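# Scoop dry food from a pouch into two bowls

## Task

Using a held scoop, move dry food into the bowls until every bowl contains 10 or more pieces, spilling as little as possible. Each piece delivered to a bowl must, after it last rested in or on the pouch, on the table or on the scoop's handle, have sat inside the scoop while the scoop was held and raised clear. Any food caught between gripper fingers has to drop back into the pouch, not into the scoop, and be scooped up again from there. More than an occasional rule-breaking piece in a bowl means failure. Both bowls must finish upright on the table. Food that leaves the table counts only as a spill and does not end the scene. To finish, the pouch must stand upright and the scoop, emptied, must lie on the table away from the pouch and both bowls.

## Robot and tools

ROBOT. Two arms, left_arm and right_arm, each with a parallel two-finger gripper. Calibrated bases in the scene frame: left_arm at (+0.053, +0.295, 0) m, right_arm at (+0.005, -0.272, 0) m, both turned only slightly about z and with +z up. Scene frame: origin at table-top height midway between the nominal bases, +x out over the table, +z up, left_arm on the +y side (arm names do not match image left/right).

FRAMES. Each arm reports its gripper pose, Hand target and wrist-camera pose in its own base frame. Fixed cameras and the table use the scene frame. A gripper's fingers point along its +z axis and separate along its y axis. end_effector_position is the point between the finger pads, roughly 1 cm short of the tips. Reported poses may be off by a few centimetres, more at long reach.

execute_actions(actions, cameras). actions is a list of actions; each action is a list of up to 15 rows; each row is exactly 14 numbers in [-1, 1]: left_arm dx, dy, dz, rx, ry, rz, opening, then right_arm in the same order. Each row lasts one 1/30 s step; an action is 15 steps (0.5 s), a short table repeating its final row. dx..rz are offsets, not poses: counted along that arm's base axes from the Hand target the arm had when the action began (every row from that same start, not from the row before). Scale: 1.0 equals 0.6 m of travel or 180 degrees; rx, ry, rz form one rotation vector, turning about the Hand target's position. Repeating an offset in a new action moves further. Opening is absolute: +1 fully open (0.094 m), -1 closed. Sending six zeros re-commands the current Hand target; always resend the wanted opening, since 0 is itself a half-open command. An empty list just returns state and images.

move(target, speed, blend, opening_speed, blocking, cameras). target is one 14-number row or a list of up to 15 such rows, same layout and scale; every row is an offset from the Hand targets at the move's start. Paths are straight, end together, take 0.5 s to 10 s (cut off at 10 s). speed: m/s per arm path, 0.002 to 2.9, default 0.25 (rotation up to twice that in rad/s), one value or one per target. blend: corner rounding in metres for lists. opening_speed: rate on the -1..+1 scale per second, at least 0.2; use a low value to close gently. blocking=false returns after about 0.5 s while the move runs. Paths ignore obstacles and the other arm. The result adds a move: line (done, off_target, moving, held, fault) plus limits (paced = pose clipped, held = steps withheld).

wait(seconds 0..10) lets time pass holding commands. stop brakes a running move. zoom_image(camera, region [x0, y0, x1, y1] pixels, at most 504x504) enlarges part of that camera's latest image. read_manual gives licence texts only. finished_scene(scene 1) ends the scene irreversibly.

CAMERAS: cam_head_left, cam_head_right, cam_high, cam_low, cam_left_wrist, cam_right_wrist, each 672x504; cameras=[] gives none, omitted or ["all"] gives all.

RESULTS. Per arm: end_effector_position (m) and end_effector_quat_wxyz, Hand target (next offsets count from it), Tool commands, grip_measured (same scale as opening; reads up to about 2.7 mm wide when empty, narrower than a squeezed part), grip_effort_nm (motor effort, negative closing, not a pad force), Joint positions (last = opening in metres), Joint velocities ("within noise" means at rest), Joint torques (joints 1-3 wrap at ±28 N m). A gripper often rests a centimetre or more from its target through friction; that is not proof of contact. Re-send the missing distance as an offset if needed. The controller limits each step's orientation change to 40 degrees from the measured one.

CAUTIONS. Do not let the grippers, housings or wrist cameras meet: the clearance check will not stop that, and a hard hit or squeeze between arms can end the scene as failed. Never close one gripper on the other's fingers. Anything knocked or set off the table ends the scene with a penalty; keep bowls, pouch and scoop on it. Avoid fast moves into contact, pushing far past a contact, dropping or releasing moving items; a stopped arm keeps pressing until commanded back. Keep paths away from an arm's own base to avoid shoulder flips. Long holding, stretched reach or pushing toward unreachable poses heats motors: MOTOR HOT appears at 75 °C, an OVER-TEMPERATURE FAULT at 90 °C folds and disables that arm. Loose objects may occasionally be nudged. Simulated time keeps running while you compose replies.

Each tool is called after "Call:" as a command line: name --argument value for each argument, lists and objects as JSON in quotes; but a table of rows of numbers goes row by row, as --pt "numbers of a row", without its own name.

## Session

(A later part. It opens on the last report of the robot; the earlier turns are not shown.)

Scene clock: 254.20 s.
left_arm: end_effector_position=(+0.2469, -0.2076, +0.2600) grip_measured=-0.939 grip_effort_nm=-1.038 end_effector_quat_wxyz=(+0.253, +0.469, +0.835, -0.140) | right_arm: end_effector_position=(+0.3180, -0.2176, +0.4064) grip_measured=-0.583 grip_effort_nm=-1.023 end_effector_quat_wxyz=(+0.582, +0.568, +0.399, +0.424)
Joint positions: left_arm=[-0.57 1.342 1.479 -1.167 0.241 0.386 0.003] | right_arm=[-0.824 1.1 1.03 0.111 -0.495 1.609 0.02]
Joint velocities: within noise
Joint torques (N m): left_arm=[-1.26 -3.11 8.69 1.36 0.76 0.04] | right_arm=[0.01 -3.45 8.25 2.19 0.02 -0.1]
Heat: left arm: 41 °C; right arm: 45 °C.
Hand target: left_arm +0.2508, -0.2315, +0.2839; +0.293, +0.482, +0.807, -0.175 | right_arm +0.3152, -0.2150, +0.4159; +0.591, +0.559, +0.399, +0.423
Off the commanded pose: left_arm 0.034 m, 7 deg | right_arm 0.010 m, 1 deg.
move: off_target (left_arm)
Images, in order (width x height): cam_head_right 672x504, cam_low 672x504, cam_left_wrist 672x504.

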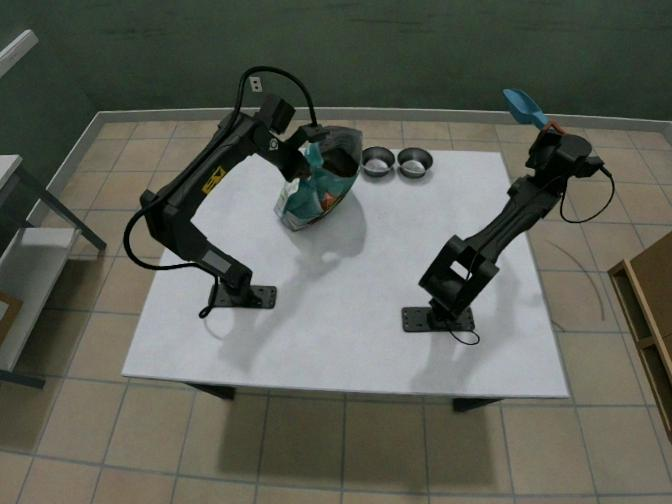

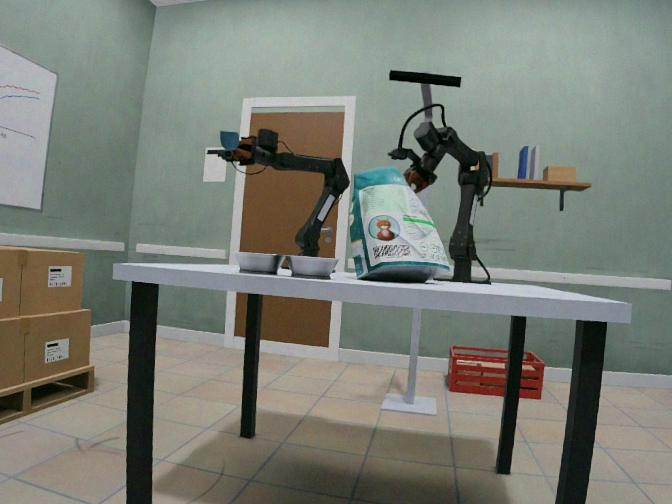

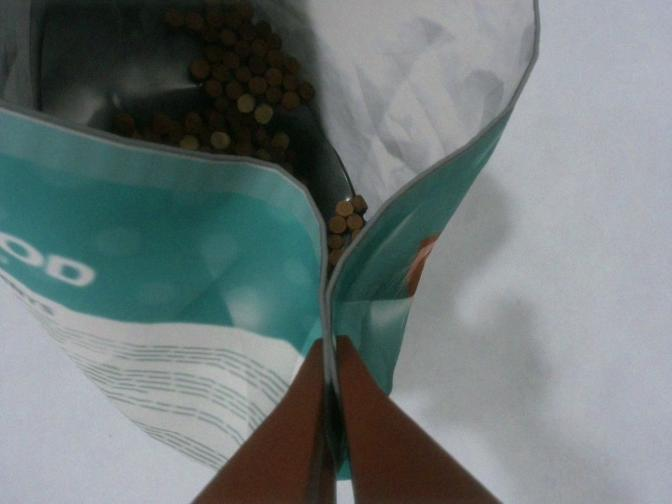

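Call:
move --target '[0.04, 0.13, 0.01, 0, 0, 0.11, -1, 0, 0, 0, 0, 0, 0, -0.976588]' --speed 0.06 --cameras '["cam_left_wrist","cam_head_right","cam_low"]'

Scene clock: 277.33 s.
left_arm: end_effector_position=(+0.2805, -0.1392, +0.2703) grip_measured=-0.939 grip_effort_nm=-1.038 end_effector_quat_wxyz=(+0.285, +0.330, +0.896, -0.087) | right_arm: end_effector_position=(+0.3180, -0.2176, +0.4064) grip_measured=-0.583 grip_effort_nm=-1.023 end_effector_quat_wxyz=(+0.582, +0.568, +0.399, +0.424)
Joint positions: left_arm=[-0.377 1.286 1.468 -1.167 0.153 0.283 0.003] | right_arm=[-0.824 1.1 1.03 0.111 -0.495 1.609 0.02]
Joint velocities: within noise
Joint torques (N m): left_arm=[-0.65 -6.2 5.93 1.21 0.72 -0.14] | right_arm=[0.09 -3.26 8.14 2.27 0.01 -0.11]
Heat: left arm: 43 °C; right arm: 45 °C.
Hand target: left_arm +0.2748, -0.1534, +0.2899; +0.318, +0.336, +0.878, -0.122 | right_arm +0.3152, -0.2150, +0.4159; +0.591, +0.559, +0.399, +0.423
Off the commanded pose: left_arm 0.025 m, 6 deg | right_arm 0.010 m, 1 deg.
move: off_target (left_arm)
Images, in order (width x height): cam_head_right 672x504, cam_low 672x504, cam_left_wrist 672x504.

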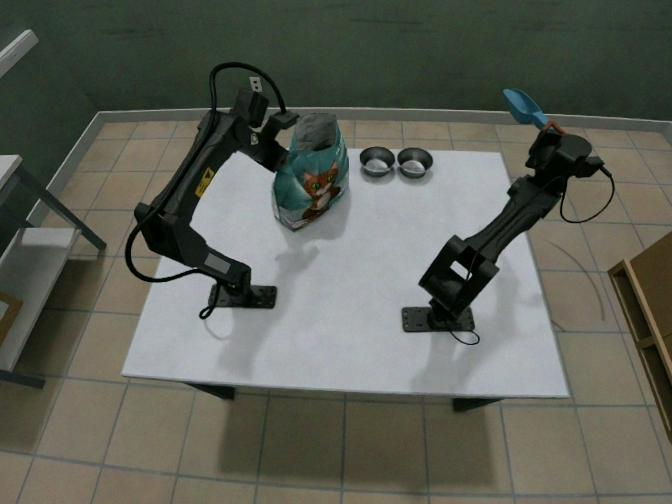

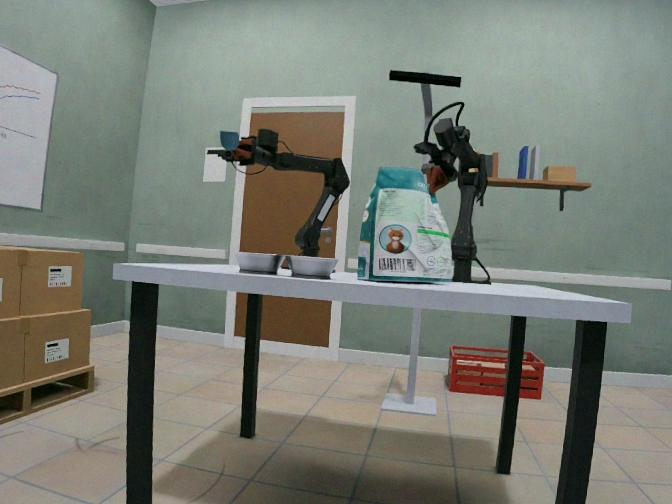

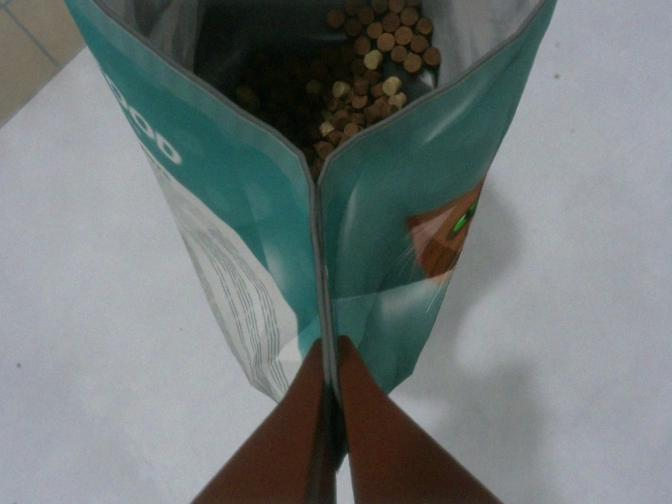

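Settled upright. Release slowly, then back off.

Call:
move --target '[0, 0, 0, 0, 0, 0, 1, 0, 0, 0, 0, 0, 0, -0.976588]' --opening_speed 0.6 --cameras '["cam_left_wrist"]'

Call:
move --target '[-0.08, 0.10, 0.14, 0, 0, 0, 1, 0, 0, 0, 0, 0, 0, -0.976588]' --speed 0.2 --cameras '["cam_left_wrist","cam_head_right","cam_high"]'

Scene clock: 284.33 s.
left_arm: end_effector_position=(+0.2770, -0.1454, +0.2766) grip_measured=+0.998 grip_effort_nm=0.095 end_effector_quat_wxyz=(+0.294, +0.332, +0.890, -0.107) | right_arm: end_effector_position=(+0.3180, -0.2176, +0.4064) grip_measured=-0.583 grip_effort_nm=-1.033 end_effector_quat_wxyz=(+0.582, +0.568, +0.399, +0.424)
Joint positions: left_arm=[-0.377 1.272 1.468 -1.158 0.194 0.276 0.094] | right_arm=[-0.824 1.1 1.03 0.111 -0.495 1.609 0.02]
Joint velocities: within noise
Joint torques (N m): left_arm=[-0.76 -4.83 5.64 1.16 0.37 -0.08] | right_arm=[0.02 -3.36 8.28 2.21 0.02 -0.1]
Heat: left arm: 42 °C; right arm: 45 °C.
Hand target: left_arm +0.2748, -0.1535, +0.2899; +0.318, +0.336, +0.878, -0.122 | right_arm +0.3152, -0.2150, +0.4159; +0.591, +0.559, +0.399, +0.423
Off the commanded pose: left_arm 0.016 m, 4 deg | right_arm 0.010 m, 1 deg.
move: off_target (left_arm)
Images, in order (width x height): cam_left_wrist 672x504.

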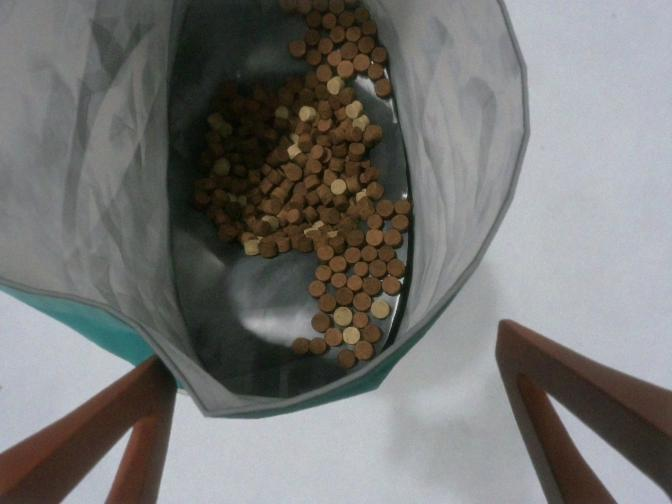

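Scene clock: 285.87 s.
left_arm: end_effector_position=(+0.2351, -0.0918, +0.3734) grip_measured=+0.998 grip_effort_nm=0.095 end_effector_quat_wxyz=(+0.341, +0.327, +0.875, -0.110) | right_arm: end_effector_position=(+0.3180, -0.2176, +0.4064) grip_measured=-0.583 grip_effort_nm=-1.028 end_effector_quat_wxyz=(+0.582, +0.568, +0.399, +0.424)
Joint positions: left_arm=[-0.133 1.25 1.878 -1.541 0.349 0.463 0.094] | right_arm=[-0.824 1.1 1.03 0.111 -0.495 1.609 0.02]
Joint velocities: within noise
Joint torques (N m): left_arm=[0.65 -1.26 4.85 0.64 0.33 0.11] | right_arm=[0.12 -3.4 8.24 2.2 0.01 -0.09]
Heat: left arm: 42 °C; right arm: 45 °C.
Hand target: left_arm +0.2268, -0.0935, +0.3739; +0.318, +0.336, +0.878, -0.122 | right_arm +0.3152, -0.2150, +0.4159; +0.591, +0.559, +0.399, +0.423
Off the commanded pose: left_arm 0.008 m, 3 deg | right_arm 0.010 m, 1 deg.
joint sent to its limit (left arm) — joint 4 (wrist pitch), lower limit. The joint targets still meet the commanded pose.
move: off_target (left_arm)
Images, in order (width x height): cam_head_right 672x504, cam_high 672x504, cam_left_wrist 672x504.

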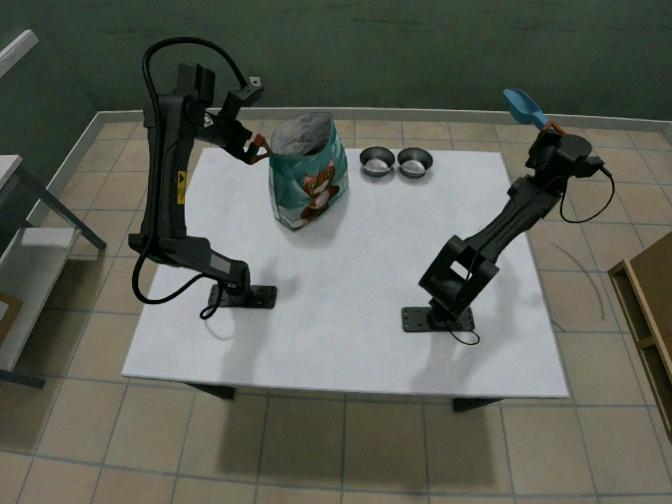

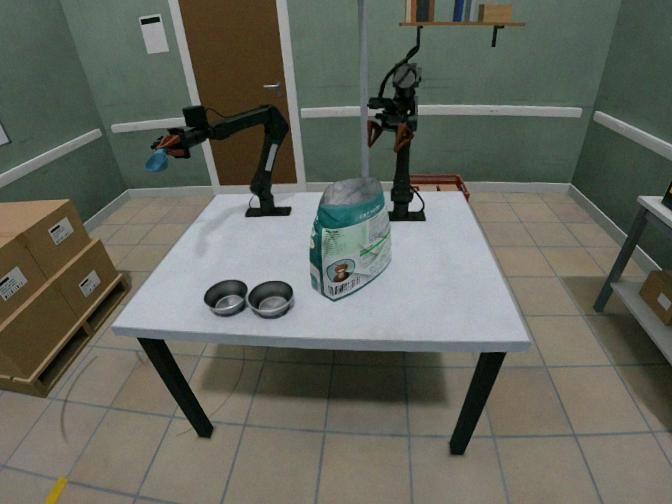

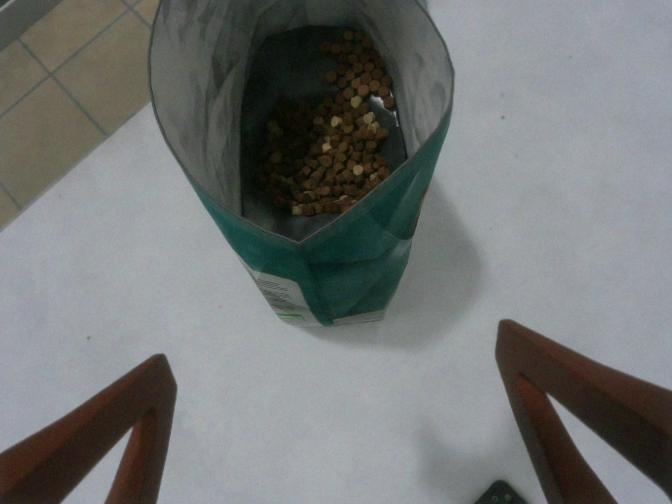

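Call:
move --pt "0.055 0.256 -0.09 -0.077 -0.082 -0.017 1 0 0 0 0 0 0 -0.976588" --pt "0.339 0.156 -0.29 -0.077 -0.082 -0.017 1 0 0 0 0 0 0 -0.976588" --pt "0.384 0.064 -0.457 -0.077 -0.082 -0.017 1 0 0 0 0 0 0 -0.976588" --blend 0.03 --speed 0.2

Scene clock: 313.83 s.
left_arm: end_effector_position=(+0.4512, -0.0560, +0.0948) grip_measured=+0.998 grip_effort_nm=0.090 end_effector_quat_wxyz=(+0.449, +0.330, +0.806, -0.200) | right_arm: end_effector_position=(+0.3180, -0.2176, +0.4064) grip_measured=-0.583 grip_effort_nm=-1.033 end_effector_quat_wxyz=(+0.582, +0.568, +0.399, +0.424)
Joint positions: left_arm=[0.152 1.835 1.028 -0.006 0.776 0.606 0.094] | right_arm=[-0.824 1.1 1.03 0.111 -0.495 1.609 0.02]
Joint velocities: within noise
Joint torques (N m): left_arm=[-0.17 -7.64 5.3 1.42 0.29 -0.08] | right_arm=[0.08 -3.32 8.34 2.21 -0.01 -0.11]
Heat: left arm: 40 °C; right arm: 45 °C.
Hand target: left_arm +0.4573, -0.0551, +0.0997; +0.463, +0.332, +0.799, -0.191 | right_arm +0.3152, -0.2150, +0.4159; +0.591, +0.559, +0.399, +0.423
Off the commanded pose: left_arm 0.008 m, 2 deg | right_arm 0.010 m, 1 deg.
move: done

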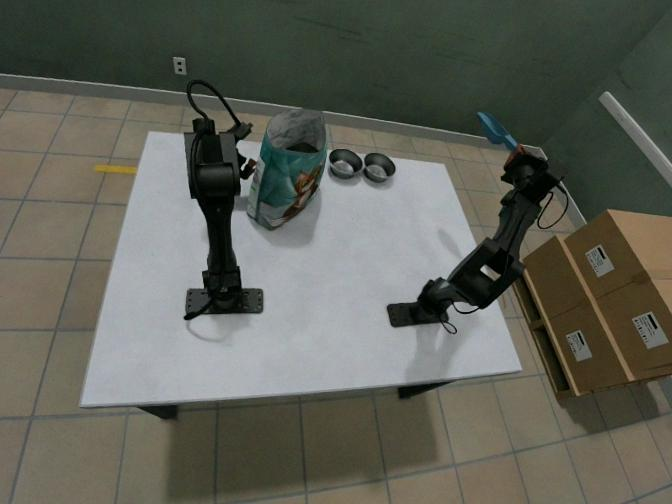

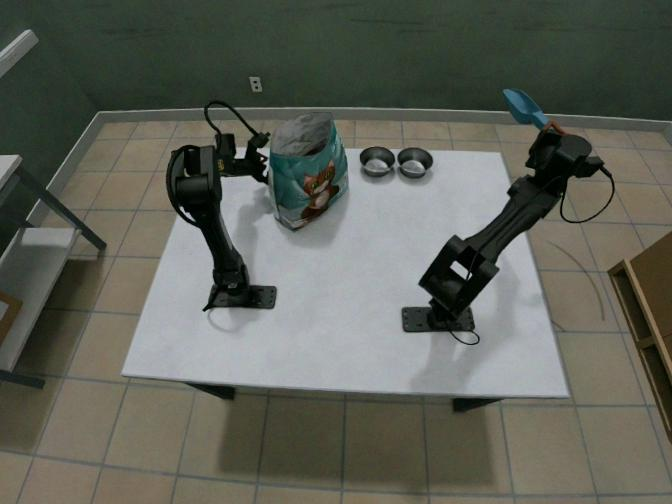

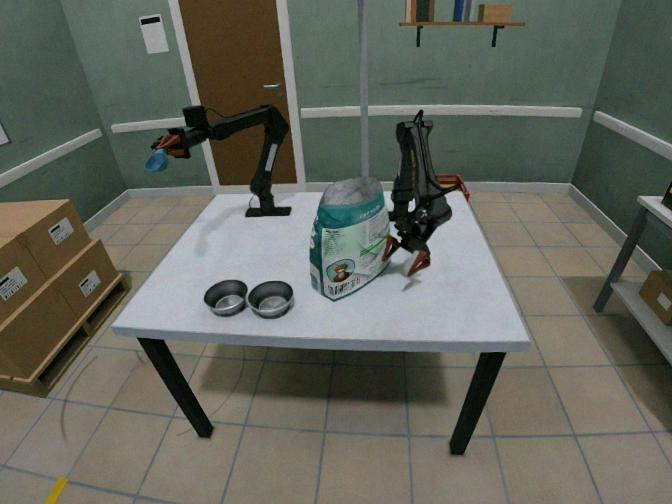

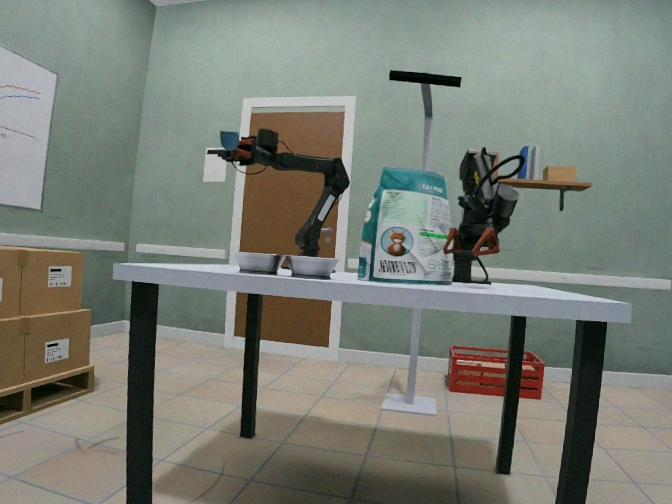

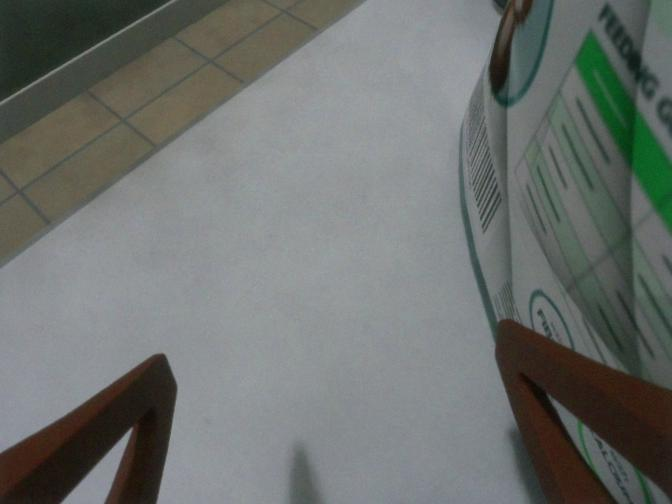

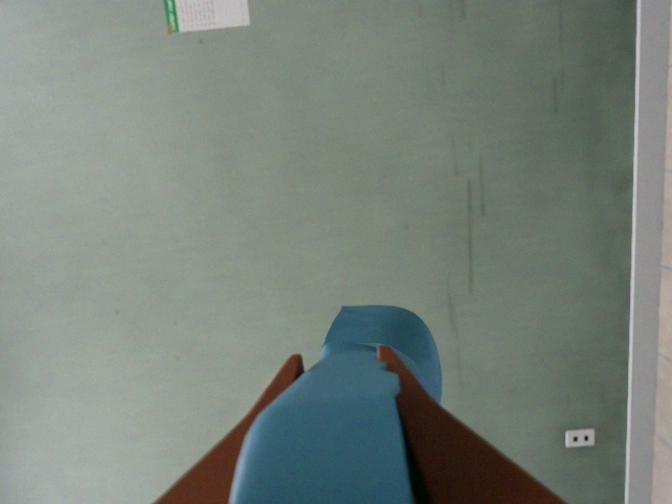

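Call:
move --pt "0.067 -0.033 -0.042 0 0 0 1 0 0 0 0 0 0 -0.976588" --pt "-0.05 -0.15 -0.042 0 0 0 1 0 0 0 0 0 0 -0.976588" --speed 0.08

Scene clock: 322.13 s.
left_arm: end_effector_position=(+0.4391, -0.1047, +0.0499) grip_measured=+0.998 grip_effort_nm=0.090 end_effector_quat_wxyz=(+0.444, +0.292, +0.834, -0.147) | right_arm: end_effector_position=(+0.3180, -0.2176, +0.4064) grip_measured=-0.583 grip_effort_nm=-1.033 end_effector_quat_wxyz=(+0.582, +0.568, +0.399, +0.424)
Joint positions: left_arm=[-0.048 1.839 0.815 0.332 0.492 0.389 0.094] | right_arm=[-0.824 1.1 1.03 0.111 -0.495 1.609 0.02]
Joint velocities: within noise
Joint torques (N m): left_arm=[-5.12 -10.96 4.29 1.37 0.99 -0.02] | right_arm=[0.03 -3.33 8.24 2.2 0.04 -0.11]
Heat: left arm: 40 °C; right arm: 45 °C.
Hand target: left_arm +0.4273, -0.1451, +0.0745; +0.463, +0.332, +0.800, -0.191 | right_arm +0.3152, -0.2150, +0.4159; +0.591, +0.559, +0.399, +0.423
Off the commanded pose: left_arm 0.049 m, 8 deg | right_arm 0.010 m, 1 deg.
move: off_target (left_arm)

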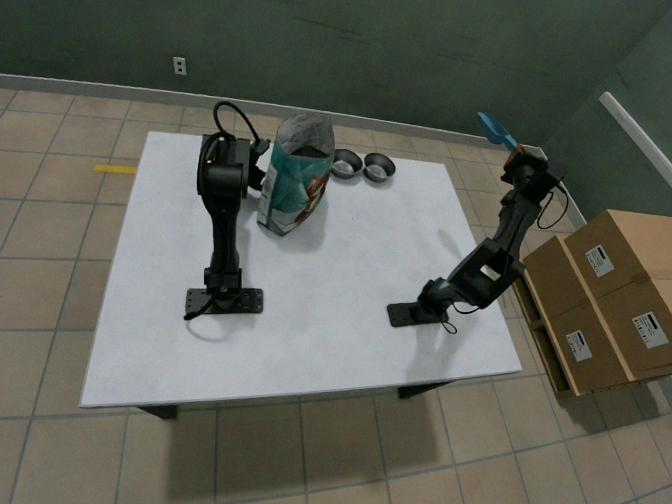

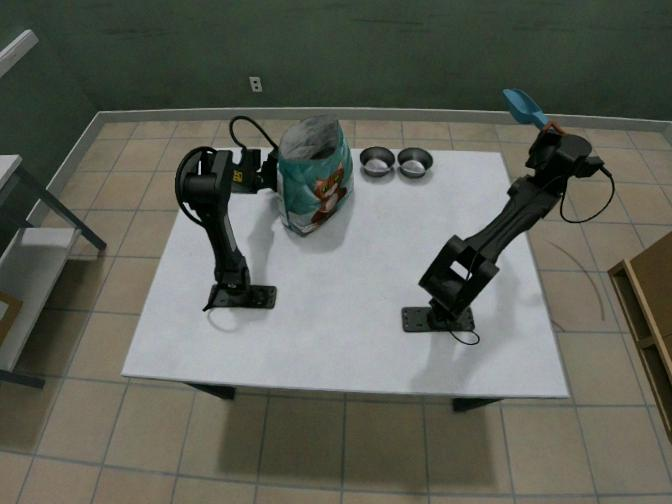

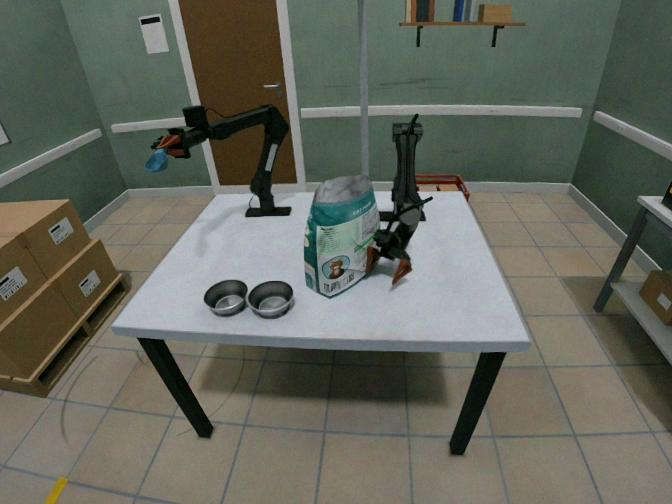

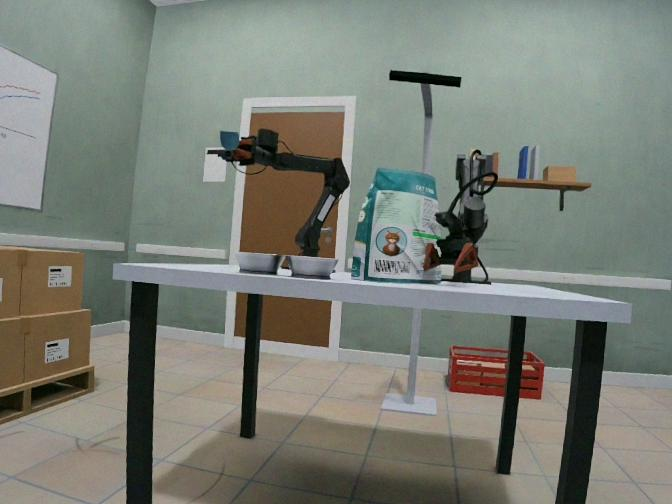

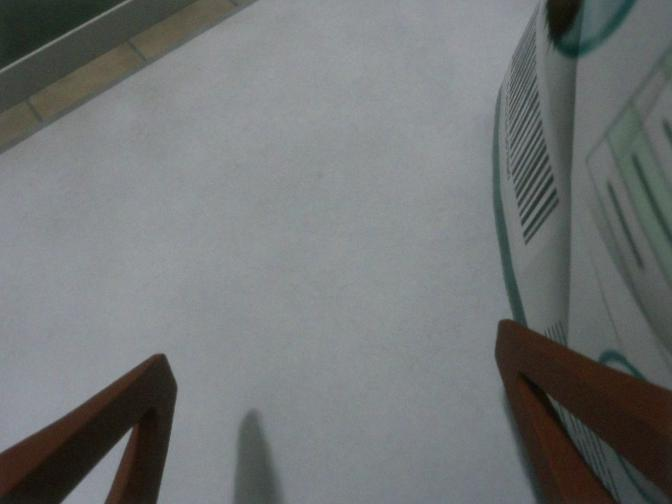

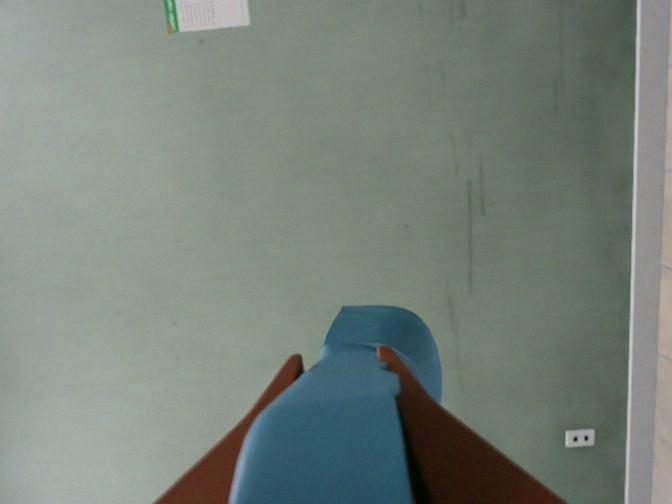

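Call:
move --target '[-0.04, -0.13, 0.02, 0, 0, 0, 1, 0, 0, 0, 0, 0, 0, -0.976588]' --speed 0.08

Scene clock: 326.30 s.
left_arm: end_effector_position=(+0.4145, -0.1824, +0.0579) grip_measured=+0.998 grip_effort_nm=0.095 end_effector_quat_wxyz=(+0.436, +0.299, +0.837, -0.143) | right_arm: end_effector_position=(+0.3180, -0.2176, +0.4064) grip_measured=-0.583 grip_effort_nm=-1.028 end_effector_quat_wxyz=(+0.582, +0.568, +0.399, +0.424)
Joint positions: left_arm=[-0.305 1.78 0.781 0.351 0.288 0.238 0.094] | right_arm=[-0.824 1.1 1.03 0.111 -0.495 1.609 0.02]
Joint velocities: within noise
Joint torques (N m): left_arm=[-5.14 -10.18 5.26 1.64 0.83 -0.14] | right_arm=[0.05 -3.36 8.34 2.21 0.03 -0.1]
Heat: left arm: 40 °C; right arm: 45 °C.
Hand target: left_arm +0.4033, -0.2231, +0.0865; +0.463, +0.332, +0.800, -0.191 | right_arm +0.3152, -0.2150, +0.4159; +0.591, +0.559, +0.399, +0.423
Off the commanded pose: left_arm 0.051 m, 8 deg | right_arm 0.010 m, 1 deg.
move: off_target (left_arm)

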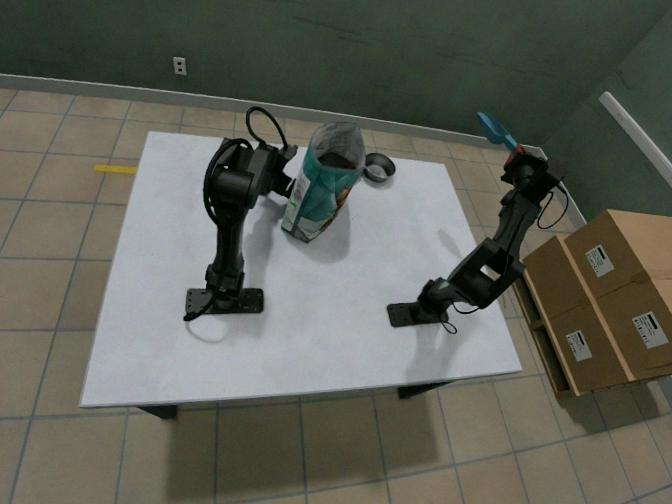

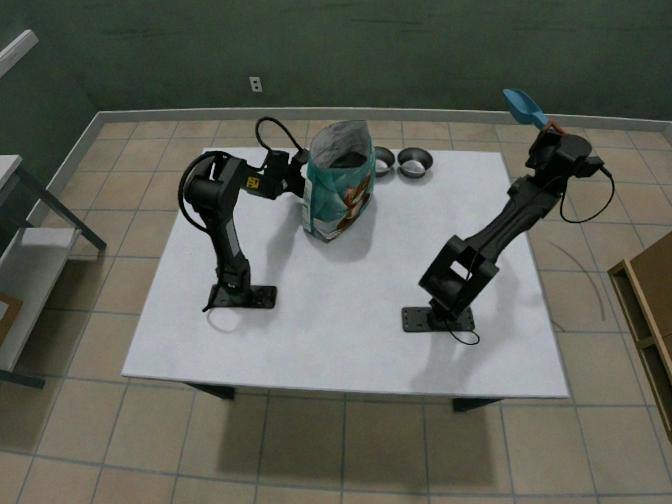

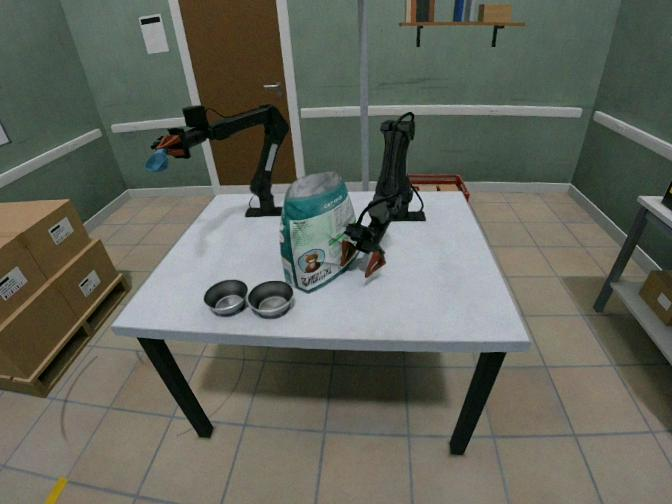

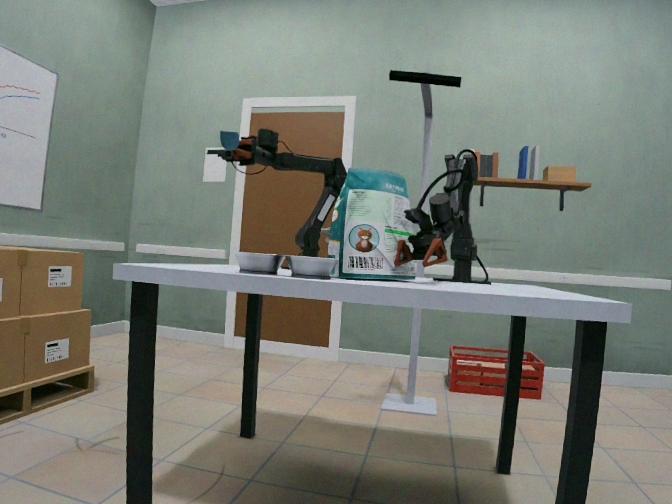

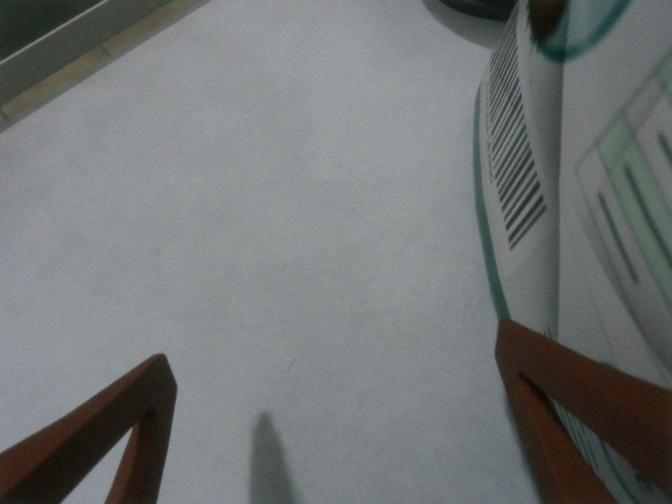

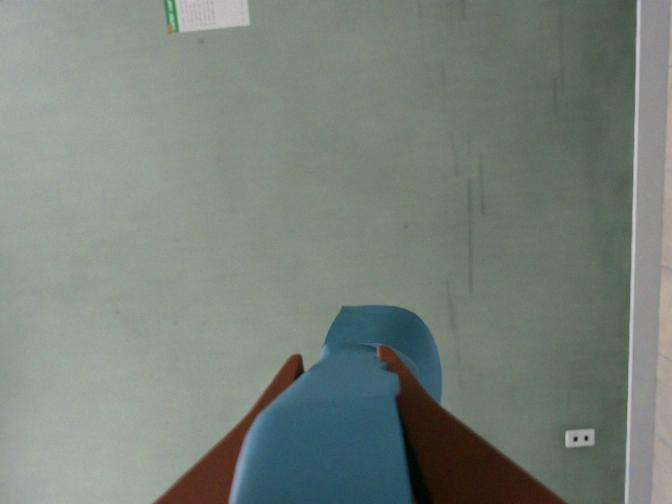

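Call:
move --target '[-0.11, -0.09, 0.01, 0, 0, 0, 1, 0, 0, 0, 0, 0, 0, -0.976588]' --speed 0.08

Scene clock: 330.83 s.
left_arm: end_effector_position=(+0.3648, -0.2331, +0.0819) grip_measured=+0.998 grip_effort_nm=0.095 end_effector_quat_wxyz=(+0.465, +0.291, +0.827, -0.122) | right_arm: end_effector_position=(+0.3180, -0.2176, +0.4064) grip_measured=-0.583 grip_effort_nm=-1.033 end_effector_quat_wxyz=(+0.582, +0.568, +0.399, +0.424)
Joint positions: left_arm=[-0.558 1.625 0.663 0.393 0.032 0.101 0.094] | right_arm=[-0.824 1.1 1.03 0.111 -0.495 1.609 0.02]
Joint velocities: within noise
Joint torques (N m): left_arm=[-5.98 -7.2 4.78 1.57 1.02 -0.18] | right_arm=[-0.1 -3.45 8.31 2.18 -0.01 -0.11]
Heat: left arm: 40 °C; right arm: 45 °C.
Hand target: left_arm +0.3373, -0.2771, +0.0925; +0.463, +0.332, +0.800, -0.191 | right_arm +0.3152, -0.2150, +0.4159; +0.591, +0.559, +0.399, +0.423
Off the commanded pose: left_arm 0.053 m, 10 deg | right_arm 0.010 m, 1 deg.
move: off_target (left_arm)

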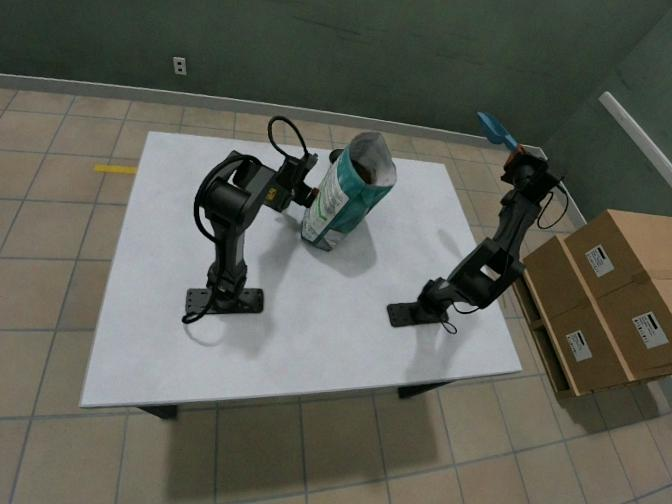

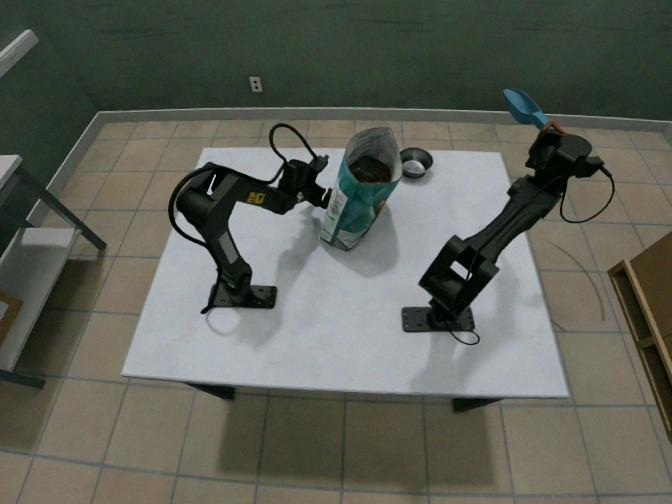

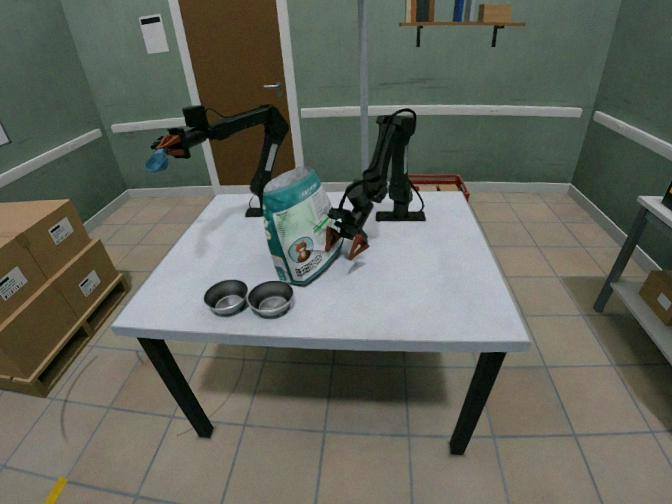

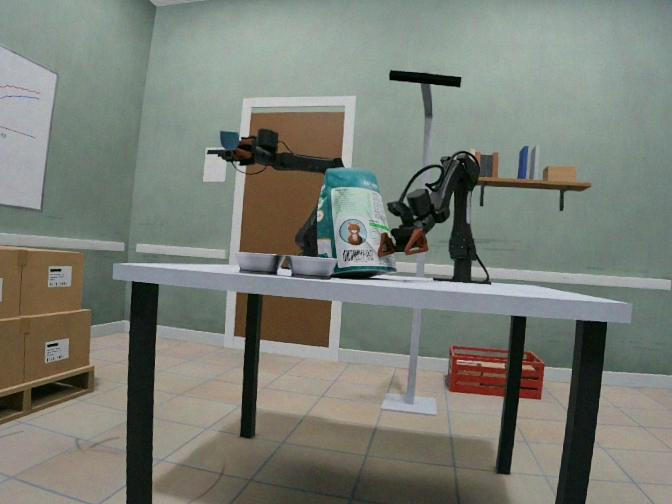

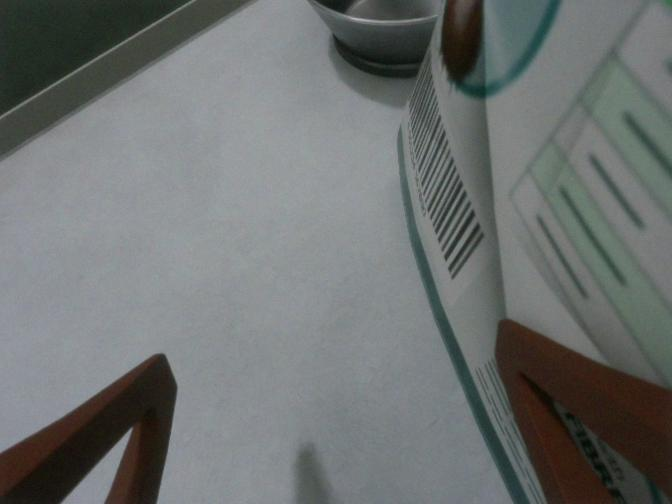

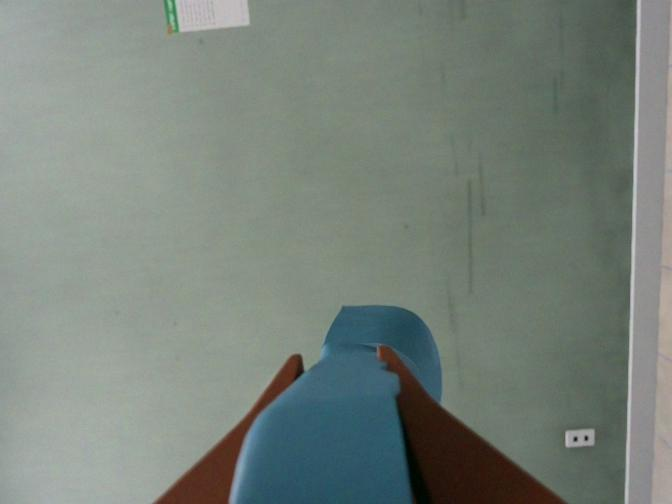

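Call:
move --target '[0.10, 0.12, -0.03, 0, 0, 0, 1, 0, 0, 0, 0, 0, 0, -0.976588]' --speed 0.08

Scene clock: 336.00 s.
left_arm: end_effector_position=(+0.3822, -0.1983, +0.0554) grip_measured=+0.998 grip_effort_nm=0.090 end_effector_quat_wxyz=(+0.430, +0.325, +0.821, -0.188) | right_arm: end_effector_position=(+0.3180, -0.2176, +0.4064) grip_measured=-0.583 grip_effort_nm=-1.028 end_effector_quat_wxyz=(+0.582, +0.568, +0.399, +0.424)
Joint positions: left_arm=[-0.328 1.732 0.688 0.398 0.378 0.237 0.094] | right_arm=[-0.824 1.1 1.03 0.111 -0.495 1.609 0.02]
Joint velocities: within noise
Joint torques (N m): left_arm=[0.14 -5.89 7.08 1.68 0.3 0.09] | right_arm=[0.05 -3.26 8.28 2.17 0.03 -0.1]
Heat: left arm: 40 °C; right arm: 45 °C.
Hand target: left_arm +0.3973, -0.2051, +0.0745; +0.463, +0.332, +0.799, -0.191 | right_arm +0.3152, -0.2150, +0.4159; +0.591, +0.559, +0.399, +0.423
Off the commanded pose: left_arm 0.025 m, 5 deg | right_arm 0.010 m, 1 deg.
move: off_target (left_arm)

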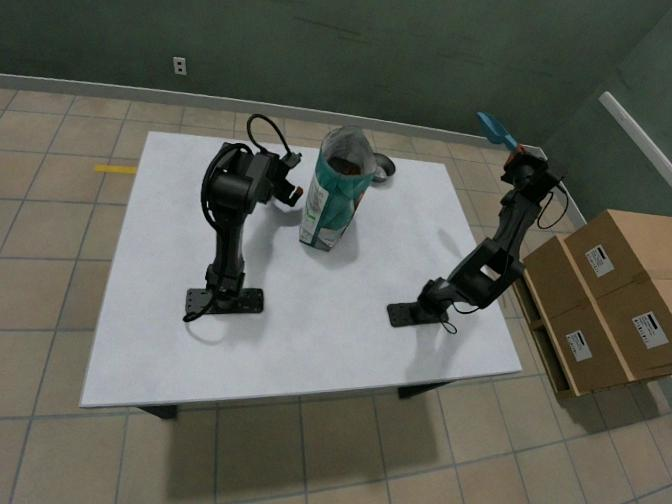

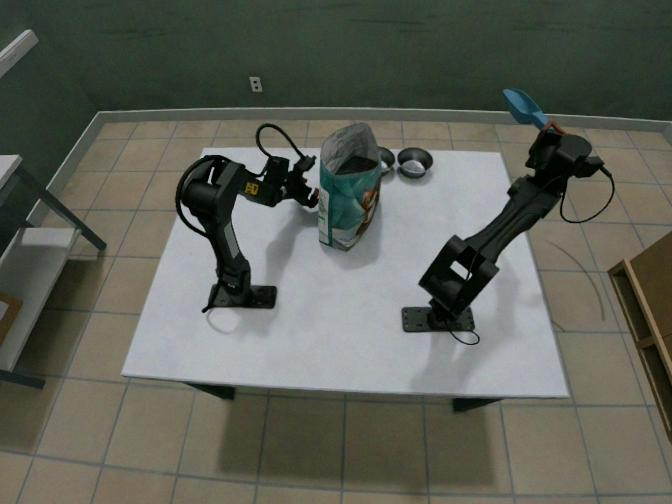

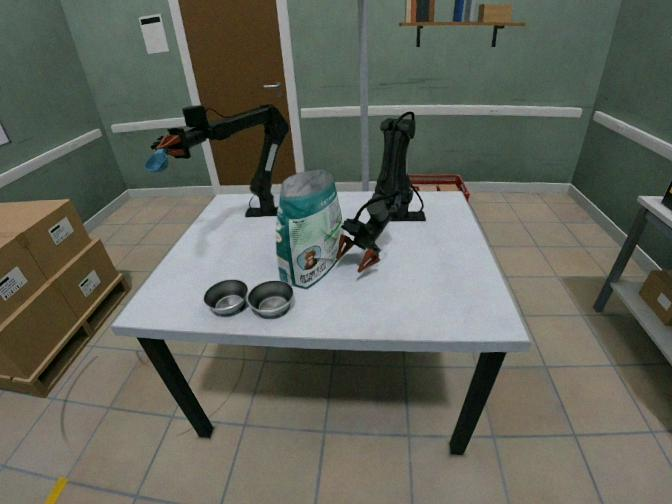

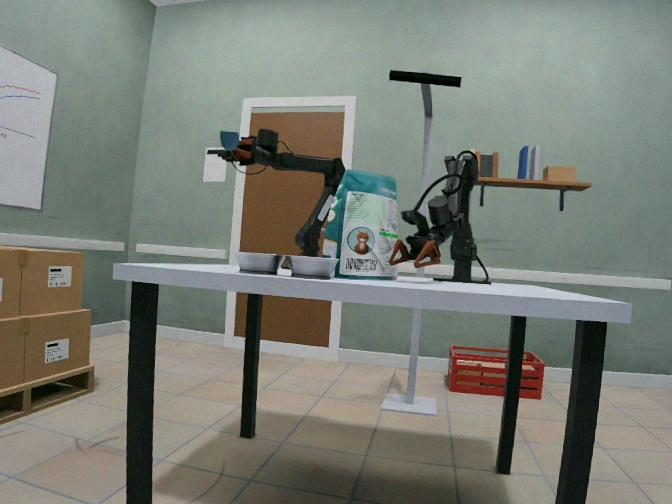

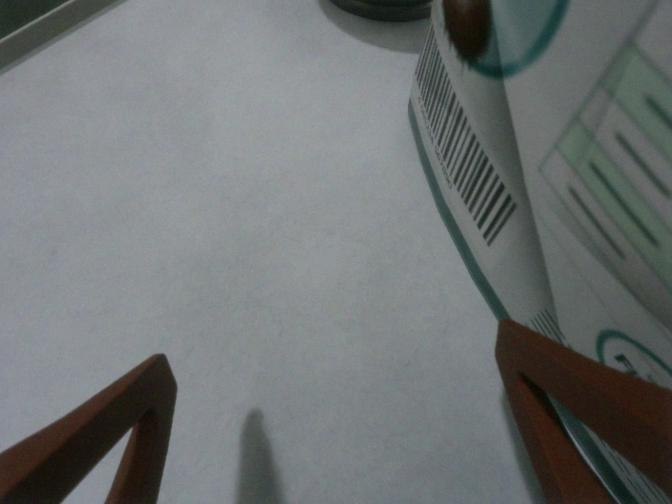

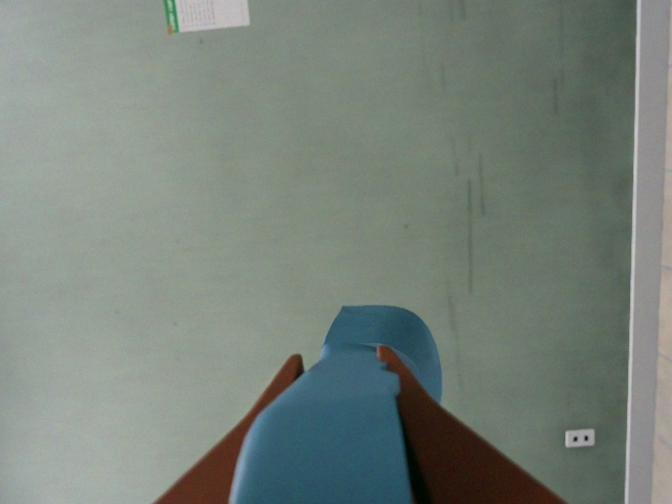

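Call:
move --pt "0.083 0.15 0.083 0 0 0 1 0 0 0 0 0 0 -0.976588" --pt "-0.033 0.25 0.35 0 0 0 1 0 0 0 0 0 0 -0.976588" --pt "-0.29 0.06 0.51 0.077 0.082 0.017 1 0 0 0 0 0 0 -0.976588" --blend 0.04 --speed 0.25 --cameras '["cam_left_wrist","cam_head_right","cam_high","cam_low"]'

Scene clock: 346.50 s.
left_arm: end_effector_position=(+0.2309, -0.1723, +0.3750) grip_measured=+0.998 grip_effort_nm=0.095 end_effector_quat_wxyz=(+0.318, +0.337, +0.878, -0.123) | right_arm: end_effector_position=(+0.3180, -0.2176, +0.4064) grip_measured=-0.583 grip_effort_nm=-1.028 end_effector_quat_wxyz=(+0.582, +0.568, +0.399, +0.424)
Joint positions: left_arm=[-0.585 1.355 1.964 -1.489 0.096 0.113 0.094] | right_arm=[-0.824 1.1 1.03 0.111 -0.495 1.609 0.02]
Joint velocities: within noise
Joint torques (N m): left_arm=[-0.65 -2.66 6.45 0.73 -0.05 -0.09] | right_arm=[-0.01 -3.44 8.18 2.2 0.02 -0.1]
Heat: left arm: 40 °C; right arm: 45 °C.
Hand target: left_arm +0.2233, -0.1691, +0.3805; +0.318, +0.336, +0.878, -0.122 | right_arm +0.3152, -0.2150, +0.4159; +0.591, +0.559, +0.399, +0.423
Off the commanded pose: left_arm 0.010 m, 0 deg | right_arm 0.010 m, 1 deg.
move: done
Images, in order (width x height): cam_head_right 672x504, cam_high 672x504, cam_low 672x504, cam_left_wrist 672x504.

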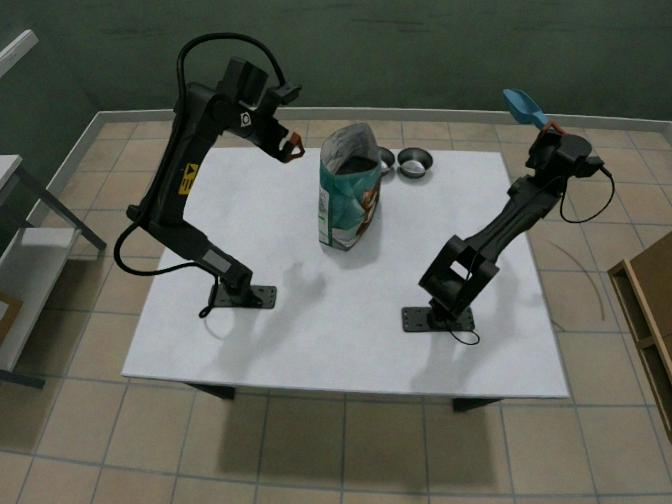

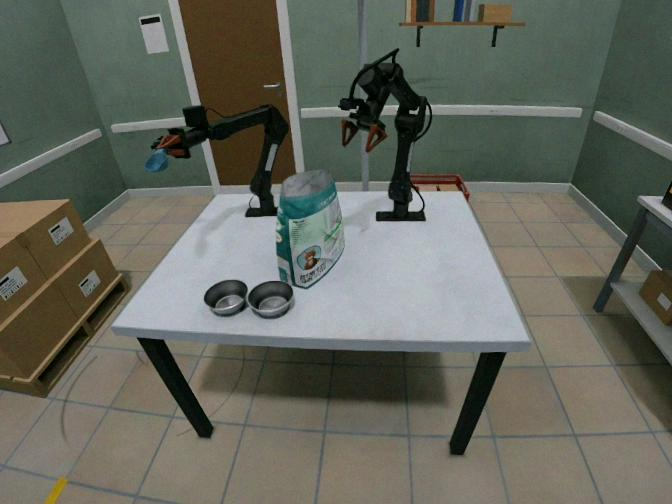

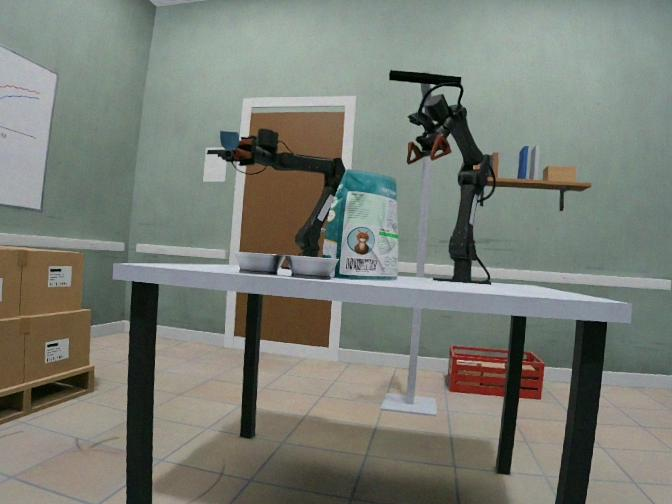

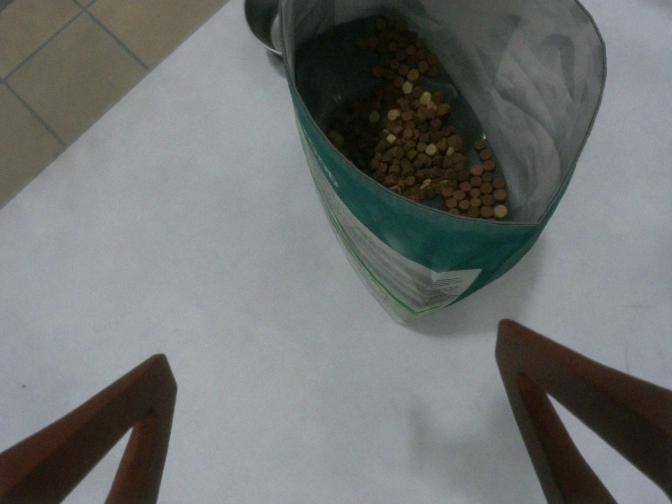

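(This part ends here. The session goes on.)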